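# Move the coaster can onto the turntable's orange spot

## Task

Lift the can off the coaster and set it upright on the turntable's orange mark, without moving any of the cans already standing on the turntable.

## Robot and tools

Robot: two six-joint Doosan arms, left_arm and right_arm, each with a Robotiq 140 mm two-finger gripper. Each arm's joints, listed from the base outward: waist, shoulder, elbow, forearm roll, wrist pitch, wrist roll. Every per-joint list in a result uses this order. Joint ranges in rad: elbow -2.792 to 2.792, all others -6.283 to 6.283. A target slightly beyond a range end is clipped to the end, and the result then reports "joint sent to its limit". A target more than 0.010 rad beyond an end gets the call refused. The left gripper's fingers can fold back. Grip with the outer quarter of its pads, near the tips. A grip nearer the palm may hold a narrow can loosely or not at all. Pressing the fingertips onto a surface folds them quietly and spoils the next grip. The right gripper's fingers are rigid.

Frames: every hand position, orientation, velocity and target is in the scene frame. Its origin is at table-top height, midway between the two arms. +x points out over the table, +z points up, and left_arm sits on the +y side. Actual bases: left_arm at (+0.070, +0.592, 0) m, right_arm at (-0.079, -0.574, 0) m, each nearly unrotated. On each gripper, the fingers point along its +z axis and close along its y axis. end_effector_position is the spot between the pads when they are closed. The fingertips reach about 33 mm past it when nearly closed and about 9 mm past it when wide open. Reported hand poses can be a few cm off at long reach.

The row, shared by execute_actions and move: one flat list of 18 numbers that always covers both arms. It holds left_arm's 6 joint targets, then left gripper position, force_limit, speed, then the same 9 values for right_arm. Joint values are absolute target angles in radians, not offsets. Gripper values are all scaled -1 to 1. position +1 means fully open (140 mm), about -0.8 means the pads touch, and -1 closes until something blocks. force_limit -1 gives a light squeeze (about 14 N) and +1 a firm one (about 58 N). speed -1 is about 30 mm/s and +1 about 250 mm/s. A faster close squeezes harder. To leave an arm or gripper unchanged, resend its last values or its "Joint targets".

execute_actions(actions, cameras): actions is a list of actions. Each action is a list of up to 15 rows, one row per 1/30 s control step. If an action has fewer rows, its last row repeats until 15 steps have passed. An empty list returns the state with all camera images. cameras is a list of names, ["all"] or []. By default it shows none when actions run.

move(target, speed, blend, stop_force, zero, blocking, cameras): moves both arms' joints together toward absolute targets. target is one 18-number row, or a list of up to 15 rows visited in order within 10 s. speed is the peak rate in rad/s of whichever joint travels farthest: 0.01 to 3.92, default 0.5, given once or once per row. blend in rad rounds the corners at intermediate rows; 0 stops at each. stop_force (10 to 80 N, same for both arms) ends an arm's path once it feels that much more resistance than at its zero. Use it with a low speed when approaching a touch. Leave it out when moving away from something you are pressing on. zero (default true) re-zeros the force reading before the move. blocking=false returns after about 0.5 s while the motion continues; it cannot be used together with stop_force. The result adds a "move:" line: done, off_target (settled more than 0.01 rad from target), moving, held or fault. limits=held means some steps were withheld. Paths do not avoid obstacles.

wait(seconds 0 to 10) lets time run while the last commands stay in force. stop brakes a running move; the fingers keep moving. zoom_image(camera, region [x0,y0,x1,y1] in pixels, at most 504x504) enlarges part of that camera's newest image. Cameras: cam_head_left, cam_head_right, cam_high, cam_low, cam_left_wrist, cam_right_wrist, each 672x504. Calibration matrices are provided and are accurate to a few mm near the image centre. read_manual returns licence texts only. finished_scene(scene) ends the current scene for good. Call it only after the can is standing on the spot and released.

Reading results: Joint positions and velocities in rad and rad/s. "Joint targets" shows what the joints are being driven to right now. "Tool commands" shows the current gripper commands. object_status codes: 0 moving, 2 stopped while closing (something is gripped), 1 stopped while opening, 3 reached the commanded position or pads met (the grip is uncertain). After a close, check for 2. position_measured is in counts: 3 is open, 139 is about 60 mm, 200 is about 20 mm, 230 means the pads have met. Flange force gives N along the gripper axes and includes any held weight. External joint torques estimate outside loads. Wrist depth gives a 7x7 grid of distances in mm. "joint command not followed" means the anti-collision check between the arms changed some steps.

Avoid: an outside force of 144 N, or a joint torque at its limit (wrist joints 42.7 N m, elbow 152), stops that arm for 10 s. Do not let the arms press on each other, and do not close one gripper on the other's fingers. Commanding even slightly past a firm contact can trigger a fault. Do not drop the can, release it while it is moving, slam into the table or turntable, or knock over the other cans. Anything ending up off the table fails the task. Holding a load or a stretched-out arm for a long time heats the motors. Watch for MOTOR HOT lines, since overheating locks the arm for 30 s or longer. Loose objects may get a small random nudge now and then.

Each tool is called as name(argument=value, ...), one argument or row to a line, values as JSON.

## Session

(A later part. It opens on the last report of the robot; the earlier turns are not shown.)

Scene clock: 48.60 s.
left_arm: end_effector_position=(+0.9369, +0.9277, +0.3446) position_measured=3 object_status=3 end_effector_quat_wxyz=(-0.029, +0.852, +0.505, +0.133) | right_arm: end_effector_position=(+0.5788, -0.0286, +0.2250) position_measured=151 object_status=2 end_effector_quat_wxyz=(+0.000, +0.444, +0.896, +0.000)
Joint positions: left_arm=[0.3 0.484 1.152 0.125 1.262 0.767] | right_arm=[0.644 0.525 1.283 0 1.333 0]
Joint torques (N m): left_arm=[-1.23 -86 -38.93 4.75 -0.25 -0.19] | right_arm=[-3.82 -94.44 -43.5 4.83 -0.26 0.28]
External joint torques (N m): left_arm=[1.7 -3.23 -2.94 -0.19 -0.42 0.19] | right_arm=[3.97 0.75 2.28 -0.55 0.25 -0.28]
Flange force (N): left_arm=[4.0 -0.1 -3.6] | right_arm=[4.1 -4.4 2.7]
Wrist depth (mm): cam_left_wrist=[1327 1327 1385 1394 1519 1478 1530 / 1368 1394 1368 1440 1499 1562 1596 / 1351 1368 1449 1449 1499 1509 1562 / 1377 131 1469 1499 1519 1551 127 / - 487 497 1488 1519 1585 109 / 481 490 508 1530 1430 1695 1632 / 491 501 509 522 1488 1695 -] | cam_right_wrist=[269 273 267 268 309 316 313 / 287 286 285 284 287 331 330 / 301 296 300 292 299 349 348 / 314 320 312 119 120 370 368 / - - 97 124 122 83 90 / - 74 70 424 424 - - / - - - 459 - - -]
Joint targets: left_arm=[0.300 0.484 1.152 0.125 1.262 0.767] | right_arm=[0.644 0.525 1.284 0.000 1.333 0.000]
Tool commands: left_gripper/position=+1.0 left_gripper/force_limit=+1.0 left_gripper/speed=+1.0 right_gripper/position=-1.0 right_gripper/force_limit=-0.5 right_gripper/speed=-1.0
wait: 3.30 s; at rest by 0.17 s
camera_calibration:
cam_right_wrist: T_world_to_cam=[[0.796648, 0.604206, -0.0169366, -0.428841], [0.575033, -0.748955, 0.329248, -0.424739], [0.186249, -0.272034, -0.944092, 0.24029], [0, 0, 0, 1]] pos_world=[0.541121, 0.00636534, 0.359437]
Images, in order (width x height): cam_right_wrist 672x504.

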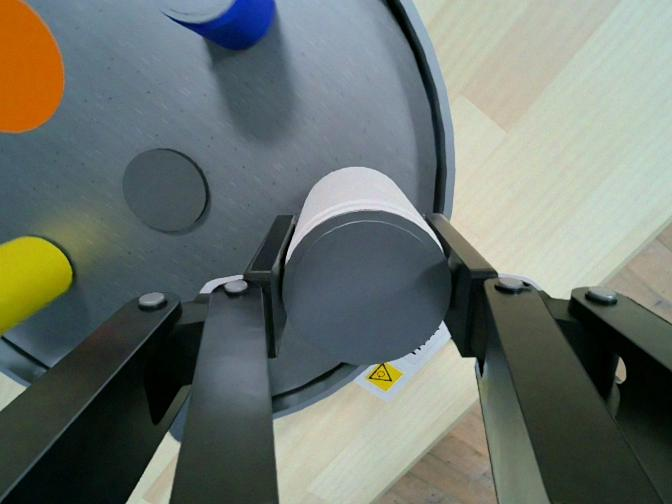

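wait(
  seconds=0.10,
)

move(
  target=[0.3,0.484,1.152,0.125,1.262,0.767,1,1,1,0.644,0.4714,1.1755,0,1.4947,0,-1,-0.5,-1],
  speed=0.4,
)

move(
  target=[
    [0.3,0.484,1.152,0.125,1.262,0.767,1,1,1,0.644,0.4714,1.1755,0,1.4947,0,-1,-0.5,-1],
    [0.3,0.484,1.152,0.125,1.262,0.767,1,1,1,0.644,0.5248,1.2835,0,1.3333,0,-1,-0.5,-1],
  ],
  speed=0.4,
)

wait(
  seconds=0.10,
  cameras=["cam_right_wrist","cam_high"],
)

Scene clock: 49.30 s.
left_arm: end_effector_position=(+0.9369, +0.9277, +0.3446) position_measured=3 object_status=3 end_effector_quat_wxyz=(-0.029, +0.852, +0.505, +0.133) | right_arm: end_effector_position=(+0.5788, -0.0286, +0.2250) position_measured=151 object_status=2 end_effector_quat_wxyz=(+0.000, +0.444, +0.896, +0.000)
Joint positions: left_arm=[0.3 0.484 1.152 0.125 1.262 0.767] | right_arm=[0.644 0.525 1.283 0 1.333 0]
Joint torques (N m): left_arm=[-1.07 -85.9 -39.04 4.8 -0.28 -0.12] | right_arm=[-3.86 -94.66 -43.54 4.82 -0.26 0.25]
External joint torques (N m): left_arm=[0.69 -3.65 -3.05 -0.24 -0.4 0.13] | right_arm=[3.84 0.85 2.23 -0.53 0.25 -0.25]
Flange force (N): left_arm=[2.9 0.5 -4.1] | right_arm=[4.0 -4.1 2.7]
Wrist depth (mm): cam_left_wrist=[1335 1327 1377 1360 1440 1478 1469 / 1319 1343 1368 1449 1459 1509 1574 / 1499 1385 1478 1459 1509 1551 1562 / 1412 130 1440 1459 1530 1551 121 / - 485 495 1499 1585 1596 109 / 487 493 503 1574 1596 1644 1656 / 490 498 512 527 1669 1708 -] | cam_right_wrist=[269 269 269 265 309 315 314 / 287 287 286 204 285 334 333 / 301 297 301 292 301 354 351 / 320 319 309 119 120 369 371 / 337 - 97 123 122 83 90 / - 74 70 432 - - - / - - - 456 - - -]
Joint targets: left_arm=[0.300 0.484 1.152 0.125 1.262 0.767] | right_arm=[0.644 0.525 1.284 0.000 1.333 0.000]
Tool commands: left_gripper/position=+1.0 left_gripper/force_limit=+1.0 left_gripper/speed=+1.0 right_gripper/position=-1.0 right_gripper/force_limit=-0.5 right_gripper/speed=-1.0
wait: 0.10 s; at rest from the start

Scene clock: 50.07 s.
left_arm: end_effector_position=(+0.9369, +0.9277, +0.3446) position_measured=3 object_status=3 end_effector_quat_wxyz=(-0.029, +0.852, +0.505, +0.133) | right_arm: end_effector_position=(+0.5668, -0.0377, +0.3298) position_measured=151 object_status=2 end_effector_quat_wxyz=(+0.000, +0.444, +0.896, +0.000)
Joint positions: left_arm=[0.3 0.484 1.152 0.125 1.262 0.767] | right_arm=[0.644 0.471 1.176 0 1.495 0]
Joint torques (N m): left_arm=[-1.08 -85.78 -38.95 4.81 -0.21 -0.18] | right_arm=[-3.89 -90.48 -44.46 4.96 -0.27 0.24]
External joint torques (N m): left_arm=[1.39 -4.31 -3.21 -0.23 -0.46 0.18] | right_arm=[3.71 0.54 2.06 -0.56 0.26 -0.24]
Flange force (N): left_arm=[3.1 -0.6 -4.4] | right_arm=[4.0 -4.2 2.9]
Wrist depth (mm): cam_left_wrist=[1360 1351 1449 1403 1430 1499 1509 / 1311 1403 1478 1459 1478 1478 1541 / 1368 1403 1412 1488 1368 1519 1574 / 1368 131 1440 1499 1541 1519 127 / - 490 495 1519 1574 1585 109 / 484 487 502 1562 1632 1608 1695 / 493 501 515 525 1620 1632 -] | cam_right_wrist=[339 362 357 361 403 402 404 / 380 381 380 382 387 426 427 / 401 403 395 167 408 454 456 / 427 408 418 119 120 468 1415 / - - 97 124 122 83 90 / - 74 70 547 - - - / - - - 598 - - -]
Joint targets: left_arm=[0.300 0.484 1.152 0.125 1.262 0.767] | right_arm=[0.644 0.471 1.175 0.000 1.495 0.000]
move: done

Scene clock: 50.83 s.
left_arm: end_effector_position=(+0.9369, +0.9277, +0.3446) position_measured=3 object_status=3 end_effector_quat_wxyz=(-0.029, +0.852, +0.505, +0.133) | right_arm: end_effector_position=(+0.5788, -0.0285, +0.2250) position_measured=151 object_status=2 end_effector_quat_wxyz=(+0.000, +0.444, +0.896, +0.000)
Joint positions: left_arm=[0.3 0.484 1.152 0.125 1.262 0.767] | right_arm=[0.644 0.525 1.283 0 1.333 0]
Joint torques (N m): left_arm=[-0.92 -85.9 -38.81 4.78 -0.27 -0.15] | right_arm=[-3.89 -94.69 -43.48 4.84 -0.3 0.28]
External joint torques (N m): left_arm=[0.51 -3.6 -3.26 -0.23 -0.41 0.15] | right_arm=[3.9 0.82 2.12 -0.55 0.29 -0.28]
Flange force (N): left_arm=[3.4 1.1 -4.2] | right_arm=[4.1 -3.8 2.4]
Wrist depth (mm): cam_left_wrist=[1319 1377 1368 1440 1459 1488 1519 / 1335 1412 1412 1412 1368 1530 1551 / 1368 1343 1412 1449 1449 1585 1562 / 1377 131 1469 1488 1562 1551 127 / - 490 497 1478 1562 1596 109 / 486 488 505 540 1644 1585 - / 492 500 515 530 1708 1682 -] | cam_right_wrist=[270 270 268 266 309 315 315 / 285 283 285 284 287 331 331 / 303 297 299 293 299 352 353 / 321 321 311 119 120 367 371 / 336 - 98 124 122 82 90 / - 74 70 422 423 - - / - - - 458 - - -]
Joint targets: left_arm=[0.300 0.484 1.152 0.125 1.262 0.767] | right_arm=[0.644 0.525 1.284 0.000 1.333 0.000]
move: done

Scene clock: 50.93 s.
left_arm: end_effector_position=(+0.9369, +0.9277, +0.3446) position_measured=3 object_status=3 end_effector_quat_wxyz=(-0.029, +0.852, +0.505, +0.133) | right_arm: end_effector_position=(+0.5788, -0.0285, +0.2250) position_measured=151 object_status=2 end_effector_quat_wxyz=(+0.000, +0.444, +0.896, +0.000)
Joint positions: left_arm=[0.3 0.484 1.152 0.125 1.262 0.767] | right_arm=[0.644 0.525 1.283 0 1.333 0]
Joint torques (N m): left_arm=[-1.04 -86.32 -39.03 4.75 -0.29 -0.12] | right_arm=[-3.9 -94.55 -43.49 4.86 -0.26 0.25]
External joint torques (N m): left_arm=[1.14 -3.47 -3.05 -0.19 -0.39 0.13] | right_arm=[3.9 0.86 2.23 -0.57 0.25 -0.25]
Flange force (N): left_arm=[3.5 0.4 -3.9] | right_arm=[4.1 -4.1 2.6]
Wrist depth (mm): cam_left_wrist=[1335 1343 1377 1351 1430 1449 1499 / 1319 1394 1385 1430 1449 1509 1509 / 1351 1385 1449 1478 1488 1562 1562 / 1360 131 1449 1499 1551 1509 121 / - 486 494 1499 1562 1644 109 / 484 493 501 514 1608 1669 1708 / 495 503 512 525 1574 1735 -] | cam_right_wrist=[265 269 268 266 308 316 314 / 287 285 283 283 285 332 331 / 301 297 301 292 300 348 349 / 319 319 312 119 121 370 373 / 337 - 97 124 122 83 90 / - 74 70 427 358 - - / - - - 454 - - -]
Joint targets: left_arm=[0.300 0.484 1.152 0.125 1.262 0.767] | right_arm=[0.644 0.525 1.284 0.000 1.333 0.000]
Tool commands: left_gripper/position=+1.0 left_gripper/force_limit=+1.0 left_gripper/speed=+1.0 right_gripper/position=-1.0 right_gripper/force_limit=-0.5 right_gripper/speed=-1.0
wait: 0.10 s; no rest
camera_calibration:
cam_right_wrist: T_world_to_cam=[[0.796648, 0.604206, -0.0169366, -0.428841], [0.575033, -0.748955, 0.329248, -0.424739], [0.186249, -0.272034, -0.944092, 0.24029], [0, 0, 0, 1]] pos_world=[0.541121, 0.00636534, 0.359437]
Images, in order (width x height): cam_high 672x504, cam_right_wrist 672x504.

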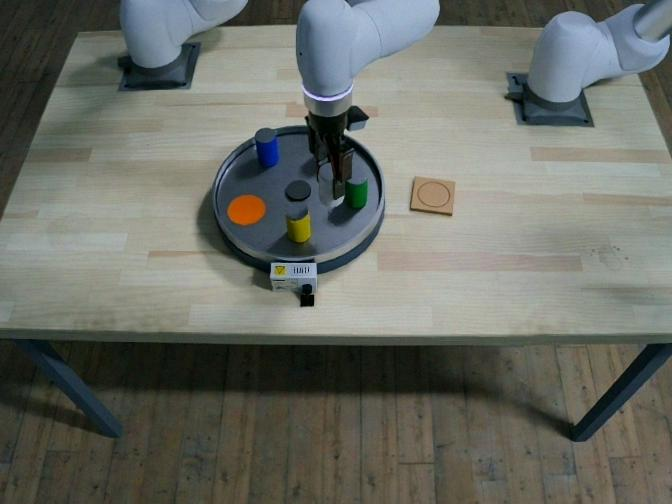

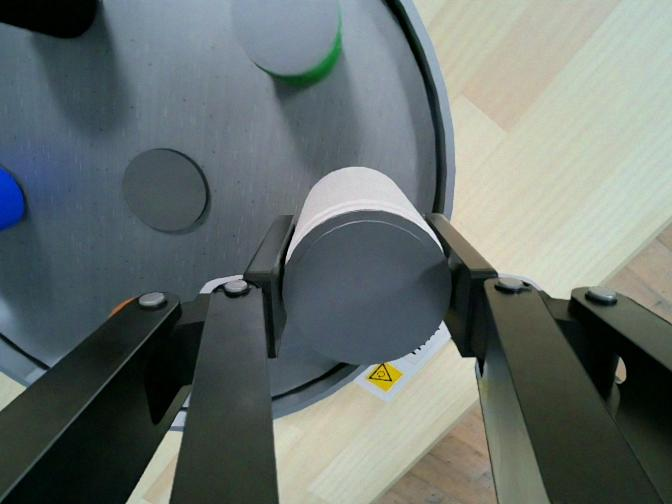

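wait(
  seconds=5.0,
)

Scene clock: 56.47 s.
left_arm: end_effector_position=(+0.9369, +0.9277, +0.3446) position_measured=3 object_status=3 end_effector_quat_wxyz=(-0.029, +0.852, +0.505, +0.133) | right_arm: end_effector_position=(+0.5788, -0.0285, +0.2250) position_measured=151 object_status=2 end_effector_quat_wxyz=(+0.000, +0.444, +0.896, +0.000)
Joint positions: left_arm=[0.3 0.484 1.152 0.125 1.262 0.767] | right_arm=[0.644 0.525 1.284 0 1.333 0]
Joint torques (N m): left_arm=[-1.56 -86.05 -38.93 4.77 -0.22 -0.18] | right_arm=[-4.07 -94.46 -43.55 4.85 -0.24 0.3]
External joint torques (N m): left_arm=[1.46 -3.77 -3.16 -0.21 -0.45 0.18] | right_arm=[4.15 0.73 2.27 -0.57 0.23 -0.3]
Flange force (N): left_arm=[3.7 -0.1 -4.0] | right_arm=[4.3 -4.4 2.7]
Wrist depth (mm): cam_left_wrist=[1311 1360 1403 1440 1403 1488 1509 / 1377 1343 1412 1421 1469 1488 1585 / 1368 1351 1608 1488 1519 1551 1562 / 1368 131 1478 1478 1519 153 115 / - 488 494 1488 1585 1596 109 / 484 494 504 1530 1596 1608 1656 / 491 503 509 525 1644 1632 -] | cam_right_wrist=[270 270 266 269 311 317 314 / 285 282 283 280 287 335 332 / 301 298 302 292 300 350 350 / 322 319 312 119 120 367 370 / 338 - 97 123 122 82 90 / - 74 70 425 - - - / - - - 453 - - -]
Joint targets: left_arm=[0.300 0.484 1.152 0.125 1.262 0.767] | right_arm=[0.644 0.525 1.284 0.000 1.333 0.000]
Tool commands: left_gripper/position=+1.0 left_gripper/force_limit=+1.0 left_gripper/speed=+1.0 right_gripper/position=-1.0 right_gripper/force_limit=-0.5 right_gripper/speed=-1.0
wait: 5.00 s; at rest from the start

wait(
  seconds=2.25,
)

move(
  target=[0.3,0.484,1.152,0.125,1.262,0.767,1,1,1,0.644,0.5782,1.3915,0,1.1719,0,-1,-0.5,-1],
  speed=0.4,
)

move(
  target=[
    [0.3,0.484,1.152,0.125,1.262,0.767,1,1,1,0.644,0.5782,1.3915,0,1.1719,0,0.43,-0.5,0.5],
    [0.3,0.484,1.152,0.125,1.262,0.767,1,1,1,0.644,0.4714,1.1755,0,1.4947,0,0.43,-0.5,0.5],
  ],
  speed=0.4,
)

wait(
  seconds=0.10,
  cameras=["cam_right_wrist","cam_high","cam_low"],
)

zoom_image(
  camera="cam_high",
  region=[190, 90, 410, 300],
)

Scene clock: 61.00 s.
left_arm: end_effector_position=(+0.9369, +0.9277, +0.3446) position_measured=3 object_status=3 end_effector_quat_wxyz=(-0.029, +0.852, +0.505, +0.133) | right_arm: end_effector_position=(+0.5788, -0.0286, +0.2250) position_measured=151 object_status=2 end_effector_quat_wxyz=(+0.000, +0.444, +0.896, +0.000)
Joint positions: left_arm=[0.3 0.484 1.152 0.125 1.262 0.767] | right_arm=[0.644 0.525 1.284 0 1.333 0]
Joint torques (N m): left_arm=[-1.54 -86.1 -38.84 4.79 -0.26 -0.11] | right_arm=[-4.07 -94.39 -43.51 4.86 -0.27 0.27]
External joint torques (N m): left_arm=[1.33 -3.4 -3.16 -0.25 -0.42 0.12] | right_arm=[4.22 0.63 2.24 -0.56 0.26 -0.27]
Flange force (N): left_arm=[4.0 0.5 -3.9] | right_arm=[4.4 -4.5 2.6]
Wrist depth (mm): cam_left_wrist=[1327 1360 1385 1377 1430 1469 1499 / 1335 1360 1412 1412 1440 1509 1541 / 1351 1430 1403 1488 1478 1574 1541 / 1368 131 1469 1509 1695 1562 115 / - 490 497 1488 1585 1551 109 / 484 493 503 1530 1574 1608 1682 / 494 498 518 526 1669 1695 -] | cam_right_wrist=[255 270 268 267 308 313 315 / 285 285 284 283 287 331 332 / 301 299 297 293 299 352 348 / 319 321 310 119 120 370 371 / 335 - 97 123 122 83 90 / - 74 70 425 - - - / - - - 460 - - -]
Joint targets: left_arm=[0.300 0.484 1.152 0.125 1.262 0.767] | right_arm=[0.644 0.525 1.284 0.000 1.333 0.000]
Tool commands: left_gripper/position=+1.0 left_gripper/force_limit=+1.0 left_gripper/speed=+1.0 right_gripper/position=-1.0 right_gripper/force_limit=-0.5 right_gripper/speed=-1.0
wait: 2.27 s; at rest from the start

Scene clock: 61.77 s.
left_arm: end_effector_position=(+0.9369, +0.9277, +0.3446) position_measured=3 object_status=3 end_effector_quat_wxyz=(-0.029, +0.852, +0.505, +0.133) | right_arm: end_effector_position=(+0.5788, -0.0285, +0.1221) position_measured=151 object_status=2 end_effector_quat_wxyz=(+0.000, +0.444, +0.896, +0.000)
Joint positions: left_arm=[0.3 0.484 1.152 0.125 1.262 0.767] | right_arm=[0.644 0.578 1.391 0 1.172 0]
Joint torques (N m): left_arm=[-1.09 -86.1 -38.9 4.83 -0.29 -0.15] | right_arm=[-3.71 -97 -41.83 4.63 -0.31 0.28]
External joint torques (N m): left_arm=[0.91 -3.19 -3.01 -0.28 -0.38 0.15] | right_arm=[3.76 0.58 2.68 -0.57 0.29 -0.28]
Flange force (N): left_arm=[3.7 0.8 -3.8] | right_arm=[3.8 -5.5 2.3]
Wrist depth (mm): cam_left_wrist=[1304 1327 1394 1412 1377 1449 1519 / 1351 1351 1394 1430 1440 1519 1519 / 1360 1421 1440 1430 1499 1596 1551 / 1394 131 1469 1499 1530 153 127 / - 486 491 1530 1620 1551 109 / 482 492 500 1551 1585 1632 1695 / 495 504 509 530 1632 1585 -] | cam_right_wrist=[182 179 179 178 178 222 225 / 190 189 188 188 188 233 236 / 196 197 200 114 193 244 250 / 203 208 206 112 111 262 265 / - - 98 110 110 82 90 / - 74 70 224 238 - - / - - - 177 - - -]
Joint targets: left_arm=[0.300 0.484 1.152 0.125 1.262 0.767] | right_arm=[0.644 0.578 1.391 0.000 1.172 0.000]
move: done

Scene clock: 63.53 s.
left_arm: end_effector_position=(+0.9369, +0.9277, +0.3446) position_measured=3 object_status=3 end_effector_quat_wxyz=(-0.029, +0.852, +0.505, +0.133) | right_arm: end_effector_position=(+0.5668, -0.0377, +0.3298) position_measured=75 object_status=3 end_effector_quat_wxyz=(+0.000, +0.444, +0.896, +0.000)
Joint positions: left_arm=[0.3 0.484 1.152 0.125 1.262 0.767] | right_arm=[0.644 0.471 1.176 0 1.495 0]
Joint torques (N m): left_arm=[-1.36 -85.95 -39.1 4.8 -0.19 -0.14] | right_arm=[-4.02 -89.09 -43.69 4.93 -0.24 0.29]
External joint torques (N m): left_arm=[0.95 -3.91 -3.12 -0.24 -0.5 0.15] | right_arm=[4.16 -0.72 1.43 -0.53 0.23 -0.29]
Flange force (N): left_arm=[2.9 0.0 -4.1] | right_arm=[4.4 -4.8 1.8]
Wrist depth (mm): cam_left_wrist=[1304 1343 1360 1440 1499 1469 1530 / 1343 1385 1385 1459 1478 1499 1530 / 1377 1412 1430 1449 1499 1562 1585 / 1385 131 1478 1509 1562 1541 127 / - 488 495 1509 1551 1562 109 / 482 487 504 1519 1585 1632 1632 / 494 497 512 528 1682 1721 -] | cam_right_wrist=[360 358 354 348 400 404 404 / 381 378 382 371 389 428 426 / 405 400 399 407 410 454 461 / 426 415 420 420 424 147 1415 / - 91 453 455 512 117 88 / - - 553 548 1644 1521 - / - - 582 587 1775 - -]
Joint targets: left_arm=[0.300 0.484 1.152 0.125 1.262 0.767] | right_arm=[0.644 0.471 1.175 0.000 1.495 0.000]
move: done

Scene clock: 63.63 s.
left_arm: end_effector_position=(+0.9369, +0.9277, +0.3446) position_measured=3 object_status=3 end_effector_quat_wxyz=(-0.029, +0.852, +0.505, +0.133) | right_arm: end_effector_position=(+0.5668, -0.0377, +0.3299) position_measured=75 object_status=3 end_effector_quat_wxyz=(+0.000, +0.444, +0.896, +0.000)
Joint positions: left_arm=[0.3 0.484 1.152 0.125 1.262 0.767] | right_arm=[0.644 0.471 1.176 0 1.495 0]
Joint torques (N m): left_arm=[-1.21 -86.1 -38.9 4.85 -0.23 -0.15] | right_arm=[-3.95 -88.95 -43.64 4.98 -0.28 0.25]
External joint torques (N m): left_arm=[1.03 -3.24 -3.05 -0.3 -0.44 0.15] | right_arm=[4.09 -0.93 1.31 -0.58 0.27 -0.25]
Flange force (N): left_arm=[3.7 0.6 -3.7] | right_arm=[4.4 -4.8 1.5]
Wrist depth (mm): cam_left_wrist=[1288 1343 1403 1394 1469 1478 1530 / 1319 1360 1412 1421 1469 1519 1562 / 1335 1440 1412 1459 1541 1562 1585 / 1343 131 1478 1488 1541 1541 127 / - 487 492 1562 1541 1562 109 / 485 493 503 1585 1644 1644 1682 / 493 501 514 527 1656 1721 -] | cam_right_wrist=[362 363 357 297 403 404 407 / 383 384 382 370 385 429 427 / 394 402 399 404 411 454 458 / 424 417 424 408 428 147 1323 / - 91 449 449 506 117 88 / - - 548 552 1553 1553 - / - - 592 599 1747 - -]
Joint targets: left_arm=[0.300 0.484 1.152 0.125 1.262 0.767] | right_arm=[0.644 0.471 1.175 0.000 1.495 0.000]
Tool commands: left_gripper/position=+1.0 left_gripper/force_limit=+1.0 left_gripper/speed=+1.0 right_gripper/position=+0.43 right_gripper/force_limit=-0.5 right_gripper/speed=+0.5
wait: 0.10 s; no rest
camera_calibration:
cam_right_wrist: T_world_to_cam=[[0.79668, 0.604166, -0.0168347, -0.412012], [0.574957, -0.748988, 0.329303, -0.45922], [0.186345, -0.272028, -0.944074, 0.338904], [0, 0, 0, 1]] pos_world=[0.529121, -0.00283473, 0.464237]
Images, in order (width x height): cam_high 672x504, cam_low 672x504, cam_right_wrist 672x504.

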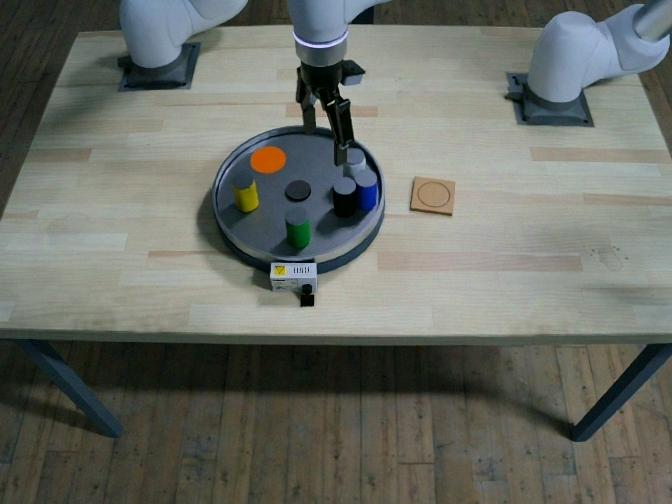

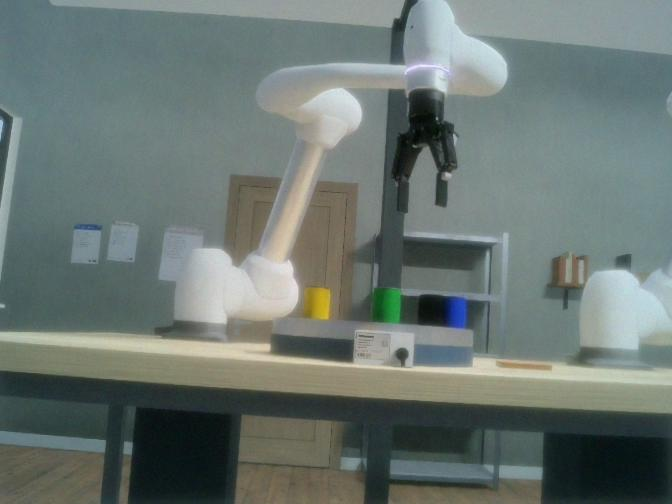

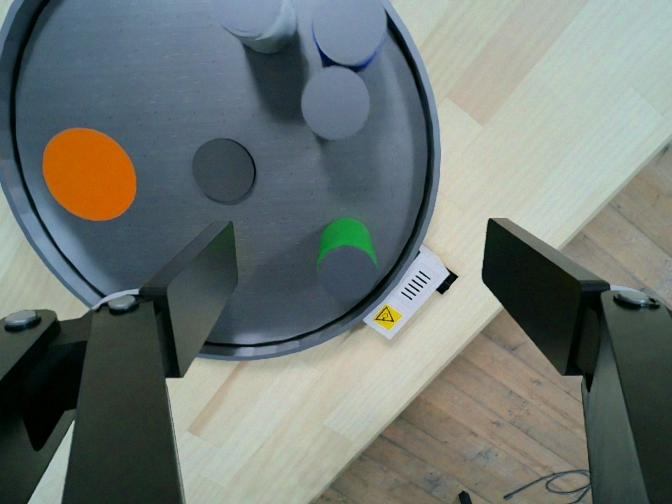

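Scaled by 2.291 from the camera's 672x504 image, which has a finer 960x720 frame.

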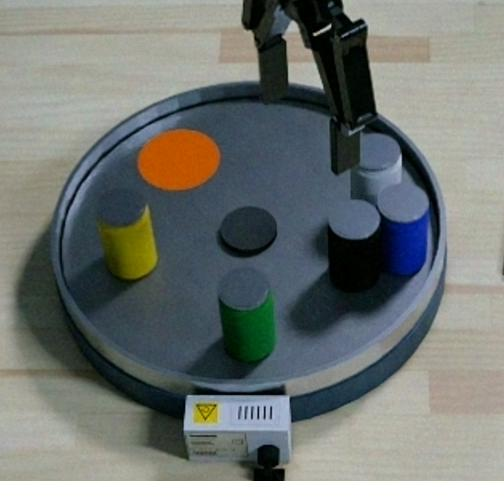

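move(
  target=[0.3,0.484,1.152,0.125,1.262,0.767,1,1,1,0.644,0.4714,1.1755,0,1.4947,0,0.18,-0.5,0.5],
)

move(
  target=[0.3,0.484,1.152,0.125,1.262,0.767,1,1,1,0.644,0.4714,1.1755,0,1.4947,0,-0.078,-0.5,-0.5],
)

execute_actions(
  actions=[
    [[0.3,0.484,1.152,0.125,1.262,0.767,1,1,1,0.644,0.4714,1.1755,0,1.4947,0,0.18,-0.5,-0.5]],
  ],
  cameras=["cam_right_wrist","cam_high"],
)

wait(
  seconds=1.2,
  cameras=["cam_right_wrist","cam_high"],
)

wait(
  seconds=1.2,
  cameras=["cam_right_wrist","cam_high"],
)

wait(
  seconds=1.2,
  cameras=["cam_right_wrist","cam_high"],
)

wait(
  seconds=1.2,
  cameras=["cam_right_wrist","cam_high"],
)

Scene clock: 70.73 s.
left_arm: end_effector_position=(+0.9369, +0.9277, +0.3446) position_measured=3 object_status=3 end_effector_quat_wxyz=(-0.029, +0.852, +0.505, +0.133) | right_arm: end_effector_position=(+0.5668, -0.0377, +0.3299) position_measured=107 object_status=3 end_effector_quat_wxyz=(+0.000, +0.444, +0.896, +0.000)
Joint positions: left_arm=[0.3 0.484 1.152 0.125 1.262 0.767] | right_arm=[0.644 0.471 1.175 0 1.495 0]
Joint torques (N m): left_arm=[-1.29 -85.93 -38.93 4.8 -0.26 -0.19] | right_arm=[-3.98 -89.22 -43.61 4.96 -0.25 0.27]
External joint torques (N m): left_arm=[1.13 -3.56 -3.07 -0.24 -0.41 0.19] | right_arm=[3.88 -0.68 1.25 -0.57 0.24 -0.27]
Flange force (N): left_arm=[3.5 0.2 -4.0] | right_arm=[4.1 -4.2 1.5]
Wrist depth (mm): cam_left_wrist=[1319 1343 1360 1403 1459 1488 1509 / 1360 1385 1394 1440 1478 1509 1585 / 1360 1421 1430 1449 1530 1574 1551 / 1394 131 1440 1449 1327 1541 127 / - 484 496 1499 1574 1585 109 / 483 493 503 1530 1551 1644 1656 / 491 500 511 528 1596 1735 -] | cam_right_wrist=[363 364 358 367 401 408 410 / 380 378 378 372 388 424 426 / 396 401 398 401 411 454 458 / 424 424 152 423 412 149 1398 / - 91 442 450 511 108 88 / - - 551 548 1586 - - / - - 587 587 1707 - -]
Joint targets: left_arm=[0.300 0.484 1.152 0.125 1.262 0.767] | right_arm=[0.644 0.471 1.175 0.000 1.495 0.000]
move: done

Scene clock: 71.27 s.
left_arm: end_effector_position=(+0.9369, +0.9277, +0.3446) position_measured=3 object_status=3 end_effector_quat_wxyz=(-0.029, +0.852, +0.505, +0.133) | right_arm: end_effector_position=(+0.5668, -0.0377, +0.3299) position_measured=138 object_status=0 end_effector_quat_wxyz=(+0.000, +0.444, +0.896, +0.000)
Joint positions: left_arm=[0.3 0.484 1.152 0.125 1.262 0.767] | right_arm=[0.644 0.471 1.175 0 1.495 0]
Joint torques (N m): left_arm=[-0.87 -85.93 -38.95 4.78 -0.28 -0.09] | right_arm=[-3.74 -89.09 -43.62 4.95 -0.27 0.27]
External joint torques (N m): left_arm=[0.92 -4.21 -3.28 -0.2 -0.4 0.09] | right_arm=[3.72 -0.85 1.25 -0.55 0.26 -0.27]
Flange force (N): left_arm=[2.9 0.2 -4.6] | right_arm=[3.9 -4.5 1.4]
Wrist depth (mm): cam_left_wrist=[1327 1351 1403 1430 1488 1459 1488 / 1343 1360 1430 1478 1459 1499 1574 / 1351 1403 1449 1459 1499 1541 1620 / 1360 131 1449 1469 1551 152 127 / - 492 494 1541 1551 1632 109 / 481 487 497 1541 1644 1608 - / 493 503 514 530 1608 1669 -] | cam_right_wrist=[364 363 358 360 399 405 409 / 382 380 380 378 388 429 427 / 401 399 398 399 411 447 457 / 425 419 153 427 168 473 1398 / - 92 113 449 436 88 83 / - 71 534 548 548 - 76 / - - 596 598 1761 - -]
Joint targets: left_arm=[0.300 0.484 1.152 0.125 1.262 0.767] | right_arm=[0.644 0.471 1.175 0.000 1.495 0.000]
move: done

Scene clock: 71.97 s.
left_arm: end_effector_position=(+0.9369, +0.9277, +0.3446) position_measured=3 object_status=3 end_effector_quat_wxyz=(-0.029, +0.852, +0.505, +0.133) | right_arm: end_effector_position=(+0.5668, -0.0377, +0.3299) position_measured=107 object_status=3 end_effector_quat_wxyz=(+0.000, +0.444, +0.896, +0.000)
Joint positions: left_arm=[0.3 0.484 1.152 0.125 1.262 0.767] | right_arm=[0.644 0.471 1.175 0 1.495 0]
Joint torques (N m): left_arm=[-1.35 -85.94 -38.94 4.75 -0.27 -0.17] | right_arm=[-3.97 -88.96 -43.71 4.98 -0.24 0.25]
External joint torques (N m): left_arm=[1.44 -4.05 -3.23 -0.19 -0.41 0.17] | right_arm=[3.84 -0.91 1.39 -0.6 0.23 -0.25]
Flange force (N): left_arm=[3.5 -0.3 -4.3] | right_arm=[4.1 -5.0 1.7]
Wrist depth (mm): cam_left_wrist=[1343 1335 1360 1403 1430 1509 1530 / 1343 1335 1412 1440 1469 1519 1519 / 1377 1412 1440 1440 1499 1541 1585 / 1368 131 1509 1488 1585 1530 127 / - 491 493 1509 1541 1608 109 / 486 493 503 1574 1620 1632 104 / 494 502 509 523 1596 1682 -] | cam_right_wrist=[290 354 357 357 402 407 404 / 385 382 381 386 389 431 428 / 401 404 395 404 411 454 457 / 420 420 152 417 409 149 1389 / - 91 441 450 511 108 88 / - - 549 548 1586 - - / - - 587 601 1747 - -]
Joint targets: left_arm=[0.300 0.484 1.152 0.125 1.262 0.767] | right_arm=[0.644 0.471 1.175 0.000 1.495 0.000]
Step readings (joint positions of left_arm | right_arm):
0: [0.300 0.484 1.152 0.125 1.262 0.767] | [0.644 0.471 1.175 0.000 1.495 0.000]
1: [0.300 0.484 1.152 0.125 1.262 0.767] | [0.644 0.471 1.175 0.000 1.495 0.000]
2: [0.300 0.484 1.152 0.125 1.262 0.767] | [0.644 0.471 1.175 0.000 1.495 0.000]
4: [0.300 0.484 1.152 0.125 1.262 0.767] | [0.644 0.471 1.175 0.000 1.495 0.000]
8: [0.300 0.484 1.152 0.125 1.262 0.767] | [0.644 0.471 1.175 0.000 1.495 0.000]
15: [0.300 0.484 1.152 0.125 1.262 0.767] | [0.644 0.471 1.175 0.000 1.495 0.000]
camera_calibration:
cam_right_wrist: T_world_to_cam=[[0.796648, 0.604206, -0.0169366, -0.412088], [0.575033, -0.748955, 0.329248, -0.459216], [0.186249, -0.272034, -0.944092, 0.338972], [0, 0, 0, 1]] pos_world=[0.529221, -0.00273466, 0.464237]
Images, in order (width x height): cam_high 672x504, cam_right_wrist 672x504.

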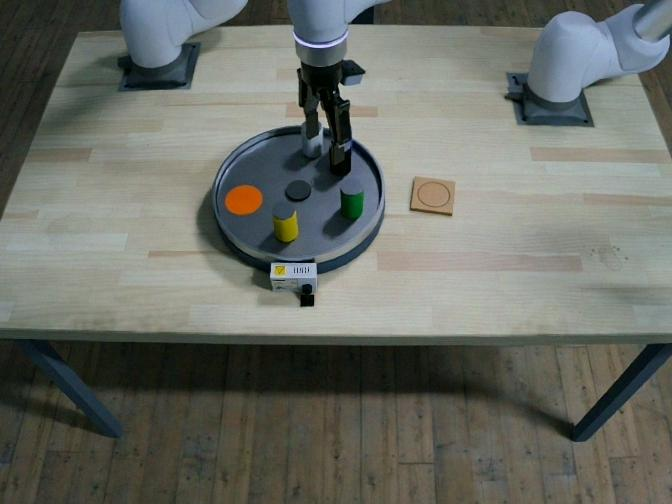

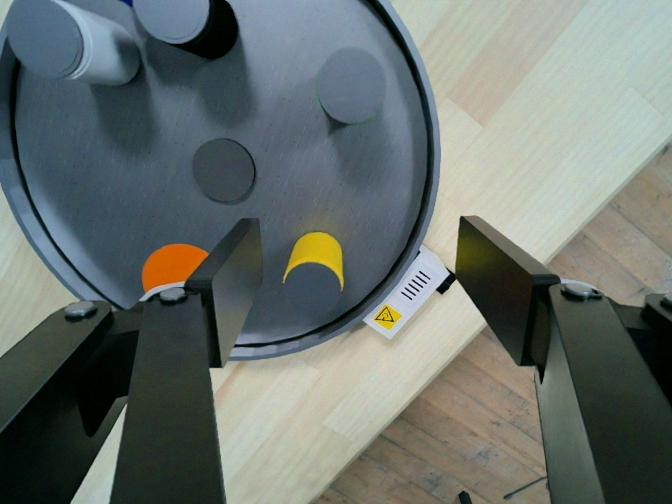

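Scene clock: 73.17 s.
left_arm: end_effector_position=(+0.9369, +0.9277, +0.3446) position_measured=3 object_status=3 end_effector_quat_wxyz=(-0.029, +0.852, +0.505, +0.133) | right_arm: end_effector_position=(+0.5668, -0.0377, +0.3299) position_measured=107 object_status=3 end_effector_quat_wxyz=(+0.000, +0.444, +0.896, +0.000)
Joint positions: left_arm=[0.3 0.484 1.152 0.125 1.262 0.767] | right_arm=[0.644 0.471 1.175 0 1.495 0]
Joint torques (N m): left_arm=[-0.97 -86.47 -39.05 4.76 -0.25 -0.18] | right_arm=[-3.78 -89.08 -43.66 4.93 -0.26 0.27]
External joint torques (N m): left_arm=[1.19 -2.74 -2.84 -0.22 -0.43 0.18] | right_arm=[3.88 -0.95 1.26 -0.53 0.25 -0.27]
Flange force (N): left_arm=[4.0 0.7 -3.3] | right_arm=[4.1 -4.7 1.5]
Wrist depth (mm): cam_left_wrist=[1319 1343 1377 1412 1449 1469 1519 / 1327 1385 1440 1430 1459 1519 1551 / 1394 1385 1403 1469 1499 1530 1596 / 1430 131 1469 1499 1530 1530 127 / - 483 491 1562 1551 1608 109 / 484 491 504 1596 1644 1632 104 / 493 501 517 525 1608 1695 -] | cam_right_wrist=[362 361 361 360 399 406 407 / 304 375 381 376 390 429 428 / 368 400 396 404 412 454 458 / 426 424 151 413 410 149 1406 / - 91 440 449 514 108 88 / - - 544 551 566 - - / - - 592 599 1833 - -]
Joint targets: left_arm=[0.300 0.484 1.152 0.125 1.262 0.767] | right_arm=[0.644 0.471 1.175 0.000 1.495 0.000]
Tool commands: left_gripper/position=+1.0 left_gripper/force_limit=+1.0 left_gripper/speed=+1.0 right_gripper/position=+0.18 right_gripper/force_limit=-0.5 right_gripper/speed=-0.5
wait: 1.20 s; at rest by 0.17 s
camera_calibration:
cam_right_wrist: T_world_to_cam=[[0.796648, 0.604206, -0.0169366, -0.412088], [0.575033, -0.748955, 0.329248, -0.459216], [0.186249, -0.272034, -0.944092, 0.338972], [0, 0, 0, 1]] pos_world=[0.529221, -0.00273466, 0.464237]
Images, in order (width x height): cam_high 672x504, cam_right_wrist 672x504.

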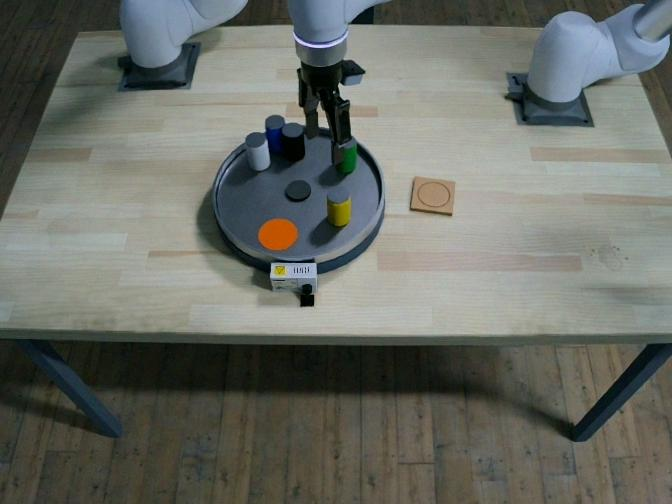

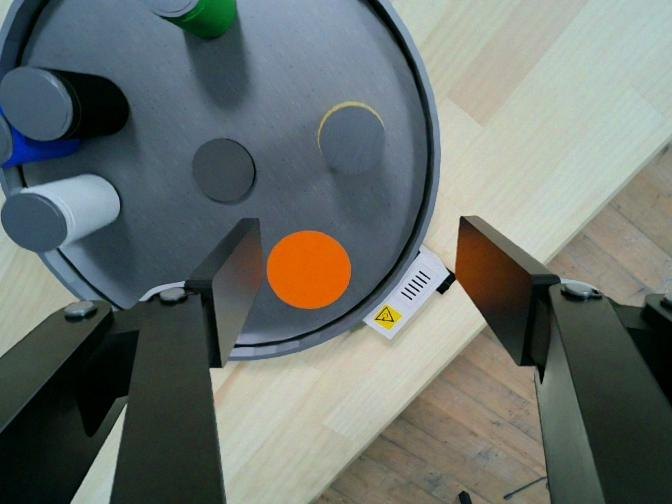

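Scene clock: 74.37 s.
left_arm: end_effector_position=(+0.9369, +0.9277, +0.3446) position_measured=3 object_status=3 end_effector_quat_wxyz=(-0.029, +0.852, +0.505, +0.133) | right_arm: end_effector_position=(+0.5668, -0.0377, +0.3299) position_measured=107 object_status=3 end_effector_quat_wxyz=(+0.000, +0.444, +0.896, +0.000)
Joint positions: left_arm=[0.3 0.484 1.152 0.125 1.262 0.767] | right_arm=[0.644 0.471 1.175 0 1.495 0]
Joint torques (N m): left_arm=[-1.36 -86.07 -39.04 4.79 -0.27 -0.17] | right_arm=[-3.93 -88.93 -43.75 4.96 -0.26 0.27]
External joint torques (N m): left_arm=[1.23 -3.81 -3.13 -0.22 -0.41 0.17] | right_arm=[4.05 -0.96 1.42 -0.57 0.25 -0.27]
Flange force (N): left_arm=[3.4 0.0 -4.1] | right_arm=[4.3 -5.2 1.7]
Wrist depth (mm): cam_left_wrist=[1296 1335 1351 1403 1449 1469 1509 / 1343 1394 1412 1403 1478 1530 1499 / 1343 1421 1449 1449 1509 1530 1585 / 1368 131 1412 1488 1541 1541 127 / - 486 492 1478 1530 1608 109 / 488 493 504 1541 1620 1682 1644 / 493 500 514 526 1620 1695 -] | cam_right_wrist=[361 362 354 360 403 404 405 / 346 384 383 378 417 430 420 / 407 406 397 402 410 451 454 / 419 391 152 427 412 149 1406 / - 91 439 449 514 108 88 / - - 552 558 1542 - - / - - 584 603 1733 - -]
Joint targets: left_arm=[0.300 0.484 1.152 0.125 1.262 0.767] | right_arm=[0.644 0.471 1.175 0.000 1.495 0.000]
Tool commands: left_gripper/position=+1.0 left_gripper/force_limit=+1.0 left_gripper/speed=+1.0 right_gripper/position=+0.18 right_gripper/force_limit=-0.5 right_gripper/speed=-0.5
wait: 1.20 s; at rest by 0.17 s
camera_calibration:
cam_right_wrist: T_world_to_cam=[[0.796648, 0.604206, -0.0169366, -0.412088], [0.575033, -0.748955, 0.329248, -0.459216], [0.186249, -0.272034, -0.944092, 0.338972], [0, 0, 0, 1]] pos_world=[0.529221, -0.00273466, 0.464237]
Images, in order (width x height): cam_high 672x504, cam_right_wrist 672x504.

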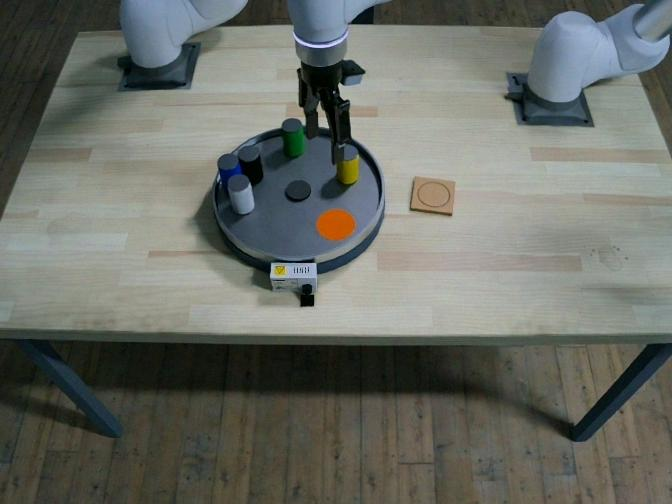

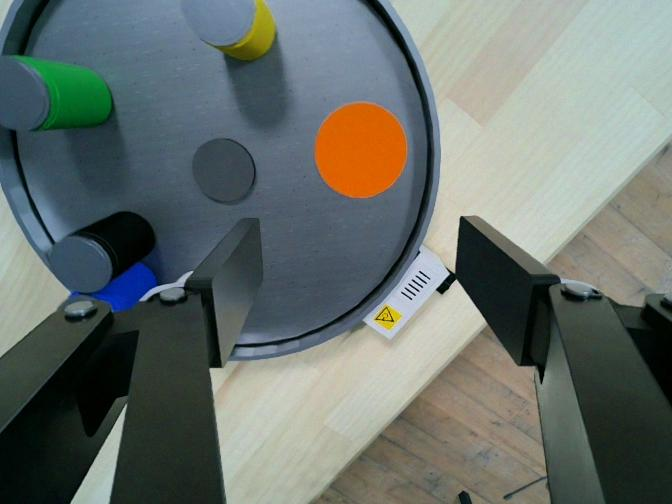

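Scene clock: 75.57 s.
left_arm: end_effector_position=(+0.9369, +0.9277, +0.3446) position_measured=3 object_status=3 end_effector_quat_wxyz=(-0.029, +0.852, +0.505, +0.133) | right_arm: end_effector_position=(+0.5668, -0.0377, +0.3299) position_measured=107 object_status=3 end_effector_quat_wxyz=(+0.000, +0.444, +0.896, +0.000)
Joint positions: left_arm=[0.3 0.484 1.152 0.125 1.262 0.767] | right_arm=[0.644 0.471 1.175 0 1.495 0]
Joint torques (N m): left_arm=[-1.31 -85.85 -39.03 4.79 -0.25 -0.17] | right_arm=[-3.71 -89.06 -43.62 4.93 -0.25 0.25]
External joint torques (N m): left_arm=[0.87 -3.86 -3.07 -0.23 -0.43 0.17] | right_arm=[3.66 -0.79 1.31 -0.54 0.25 -0.25]
Flange force (N): left_arm=[2.9 0.1 -4.1] | right_arm=[3.9 -4.6 1.6]
Wrist depth (mm): cam_left_wrist=[1311 1360 1368 1412 1403 1488 1509 / 1311 1394 1377 1488 1499 1519 1551 / 1394 1385 1403 1469 1519 1541 1551 / 1385 131 1412 1430 1530 1541 127 / - 485 498 1530 1530 1656 109 / 483 493 503 1509 1669 1620 1708 / 495 500 515 523 1632 1721 -] | cam_right_wrist=[297 358 375 361 401 404 406 / 382 380 378 380 388 424 430 / 401 401 395 401 416 453 455 / 414 416 152 417 414 134 1389 / - 91 131 453 515 108 88 / - - 548 541 1597 - - / - - 592 579 1775 - -]
Joint targets: left_arm=[0.300 0.484 1.152 0.125 1.262 0.767] | right_arm=[0.644 0.471 1.175 0.000 1.495 0.000]
Tool commands: left_gripper/position=+1.0 left_gripper/force_limit=+1.0 left_gripper/speed=+1.0 right_gripper/position=+0.18 right_gripper/force_limit=-0.5 right_gripper/speed=-0.5
wait: 1.20 s; at rest by 0.17 s
camera_calibration:
cam_right_wrist: T_world_to_cam=[[0.796648, 0.604206, -0.0169366, -0.412088], [0.575033, -0.748955, 0.329248, -0.459216], [0.186249, -0.272034, -0.944092, 0.338972], [0, 0, 0, 1]] pos_world=[0.529221, -0.00273466, 0.464237]
Images, in order (width x height): cam_high 672x504, cam_right_wrist 672x504.

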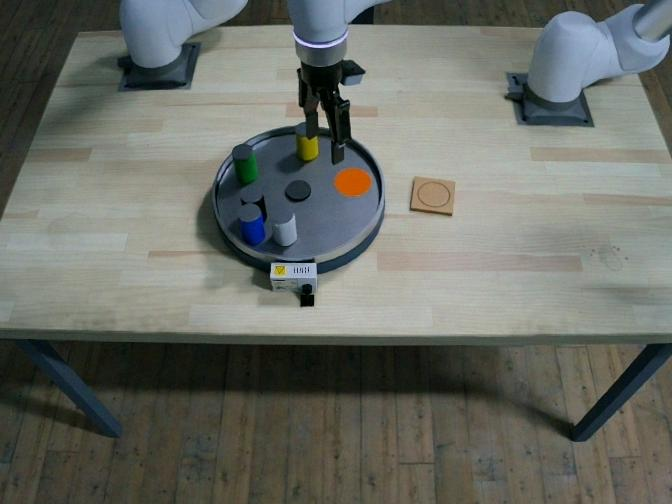

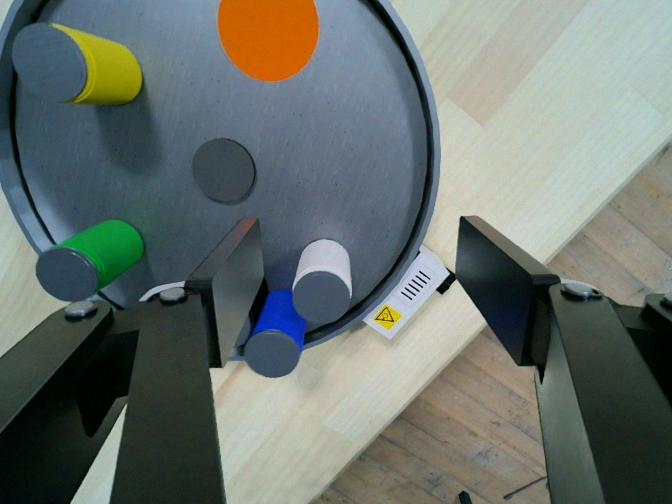

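Scene clock: 76.77 s.
left_arm: end_effector_position=(+0.9369, +0.9277, +0.3446) position_measured=3 object_status=3 end_effector_quat_wxyz=(-0.029, +0.852, +0.505, +0.133) | right_arm: end_effector_position=(+0.5668, -0.0377, +0.3299) position_measured=107 object_status=3 end_effector_quat_wxyz=(+0.000, +0.444, +0.896, +0.000)
Joint positions: left_arm=[0.3 0.484 1.152 0.125 1.262 0.767] | right_arm=[0.644 0.471 1.175 0 1.495 0]
Joint torques (N m): left_arm=[-1.36 -86.16 -38.94 4.78 -0.33 -0.16] | right_arm=[-3.81 -89.16 -43.7 4.96 -0.24 0.27]
External joint torques (N m): left_arm=[2.04 -3.27 -3.03 -0.22 -0.35 0.16] | right_arm=[3.86 -0.67 1.4 -0.57 0.23 -0.27]
Flange force (N): left_arm=[4.5 -0.2 -3.7] | right_arm=[4.1 -4.6 1.7]
Wrist depth (mm): cam_left_wrist=[1430 1360 1368 1403 1459 1509 1509 / 1335 1335 1385 1327 1449 1499 1519 / 1377 1351 1377 1478 1499 1562 1530 / 1351 131 1421 1478 1499 1530 127 / - 490 493 1488 1519 1608 109 / 486 490 505 1541 1608 1632 1644 / 491 501 511 525 1669 1656 -] | cam_right_wrist=[362 361 361 360 407 404 405 / 384 387 380 375 386 429 428 / 399 399 398 396 397 454 459 / 416 424 152 417 329 133 1372 / - 91 152 445 506 108 88 / - - 545 548 1511 - - / - - 590 588 1669 - -]
Joint targets: left_arm=[0.300 0.484 1.152 0.125 1.262 0.767] | right_arm=[0.644 0.471 1.175 0.000 1.495 0.000]
Tool commands: left_gripper/position=+1.0 left_gripper/force_limit=+1.0 left_gripper/speed=+1.0 right_gripper/position=+0.18 right_gripper/force_limit=-0.5 right_gripper/speed=-0.5
wait: 1.20 s; at rest by 0.17 s
camera_calibration:
cam_right_wrist: T_world_to_cam=[[0.796648, 0.604206, -0.0169366, -0.412088], [0.575033, -0.748955, 0.329248, -0.459216], [0.186249, -0.272034, -0.944092, 0.338972], [0, 0, 0, 1]] pos_world=[0.529221, -0.00273466, 0.464237]
Images, in order (width x height): cam_high 672x504, cam_right_wrist 672x504.

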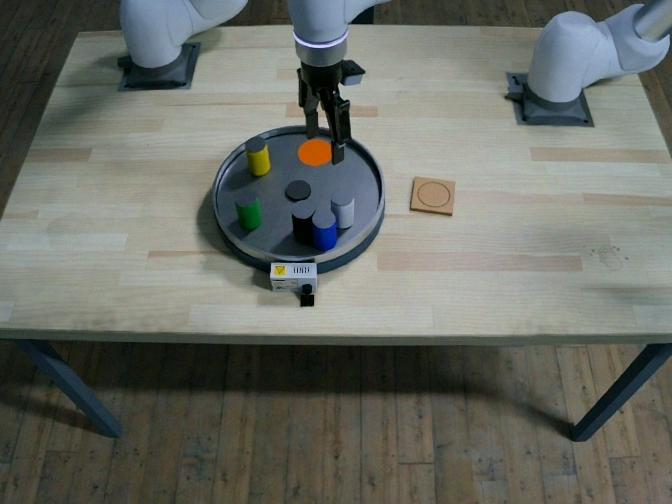

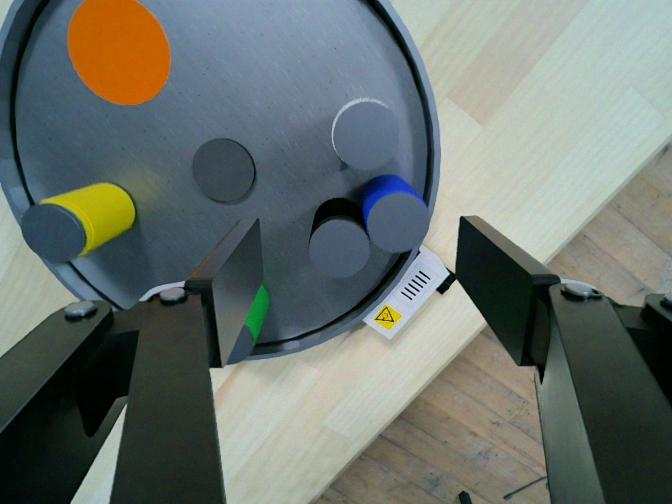

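move(
  target=[0.3,0.484,1.152,0.125,1.262,0.767,1,1,1,0.644,0.5248,1.2835,0,1.3333,0,0.08,-0.5,-0.5],
  cameras=["cam_high"],
)

Scene clock: 87.67 s.
left_arm: end_effector_position=(+0.9369, +0.9277, +0.3446) position_measured=3 object_status=3 end_effector_quat_wxyz=(-0.029, +0.852, +0.505, +0.133) | right_arm: end_effector_position=(+0.5788, -0.0285, +0.2251) position_measured=119 object_status=3 end_effector_quat_wxyz=(+0.000, +0.444, +0.896, +0.000)
Joint positions: left_arm=[0.3 0.484 1.152 0.125 1.262 0.767] | right_arm=[0.644 0.525 1.283 0 1.333 0]
Joint torques (N m): left_arm=[-0.99 -86.21 -38.84 4.78 -0.22 -0.13] | right_arm=[-3.69 -93.2 -42.52 4.84 -0.24 0.27]
External joint torques (N m): left_arm=[0.81 -3.14 -3.23 -0.22 -0.47 0.13] | right_arm=[3.66 -0.5 1.27 -0.55 0.23 -0.27]
Flange force (N): left_arm=[4.0 1.3 -3.8] | right_arm=[3.8 -3.9 1.0]
Wrist depth (mm): cam_left_wrist=[1311 1335 1412 1412 1440 1488 1541 / 1351 1351 1430 1469 1499 1519 1509 / 1360 1430 1430 1469 1430 1541 1562 / 1377 131 1459 1488 1551 1562 127 / - 488 497 1519 1574 1608 109 / 483 490 504 1551 1562 1682 1708 / 492 501 516 523 1644 1695 -] | cam_right_wrist=[270 269 267 264 309 317 314 / 284 286 282 204 287 329 332 / 300 295 303 299 304 351 349 / 318 319 136 317 314 360 371 / - 91 134 339 324 95 88 / - - 352 426 426 - - / - - 454 455 463 - -]
Joint targets: left_arm=[0.300 0.484 1.152 0.125 1.262 0.767] | right_arm=[0.644 0.525 1.284 0.000 1.333 0.000]
move: done
Images, in order (width x height): cam_high 672x504.

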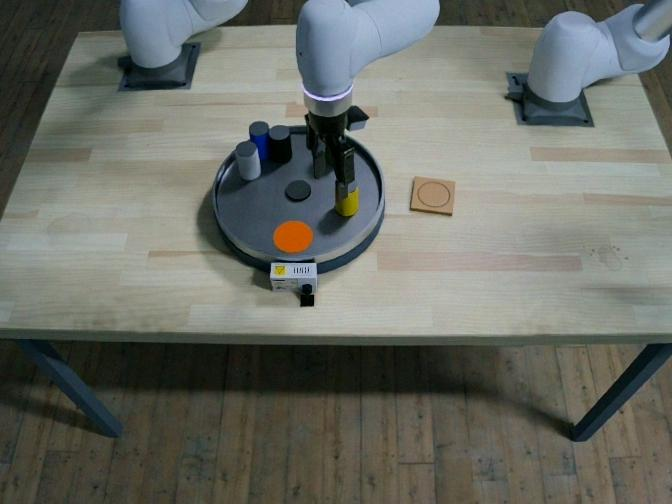

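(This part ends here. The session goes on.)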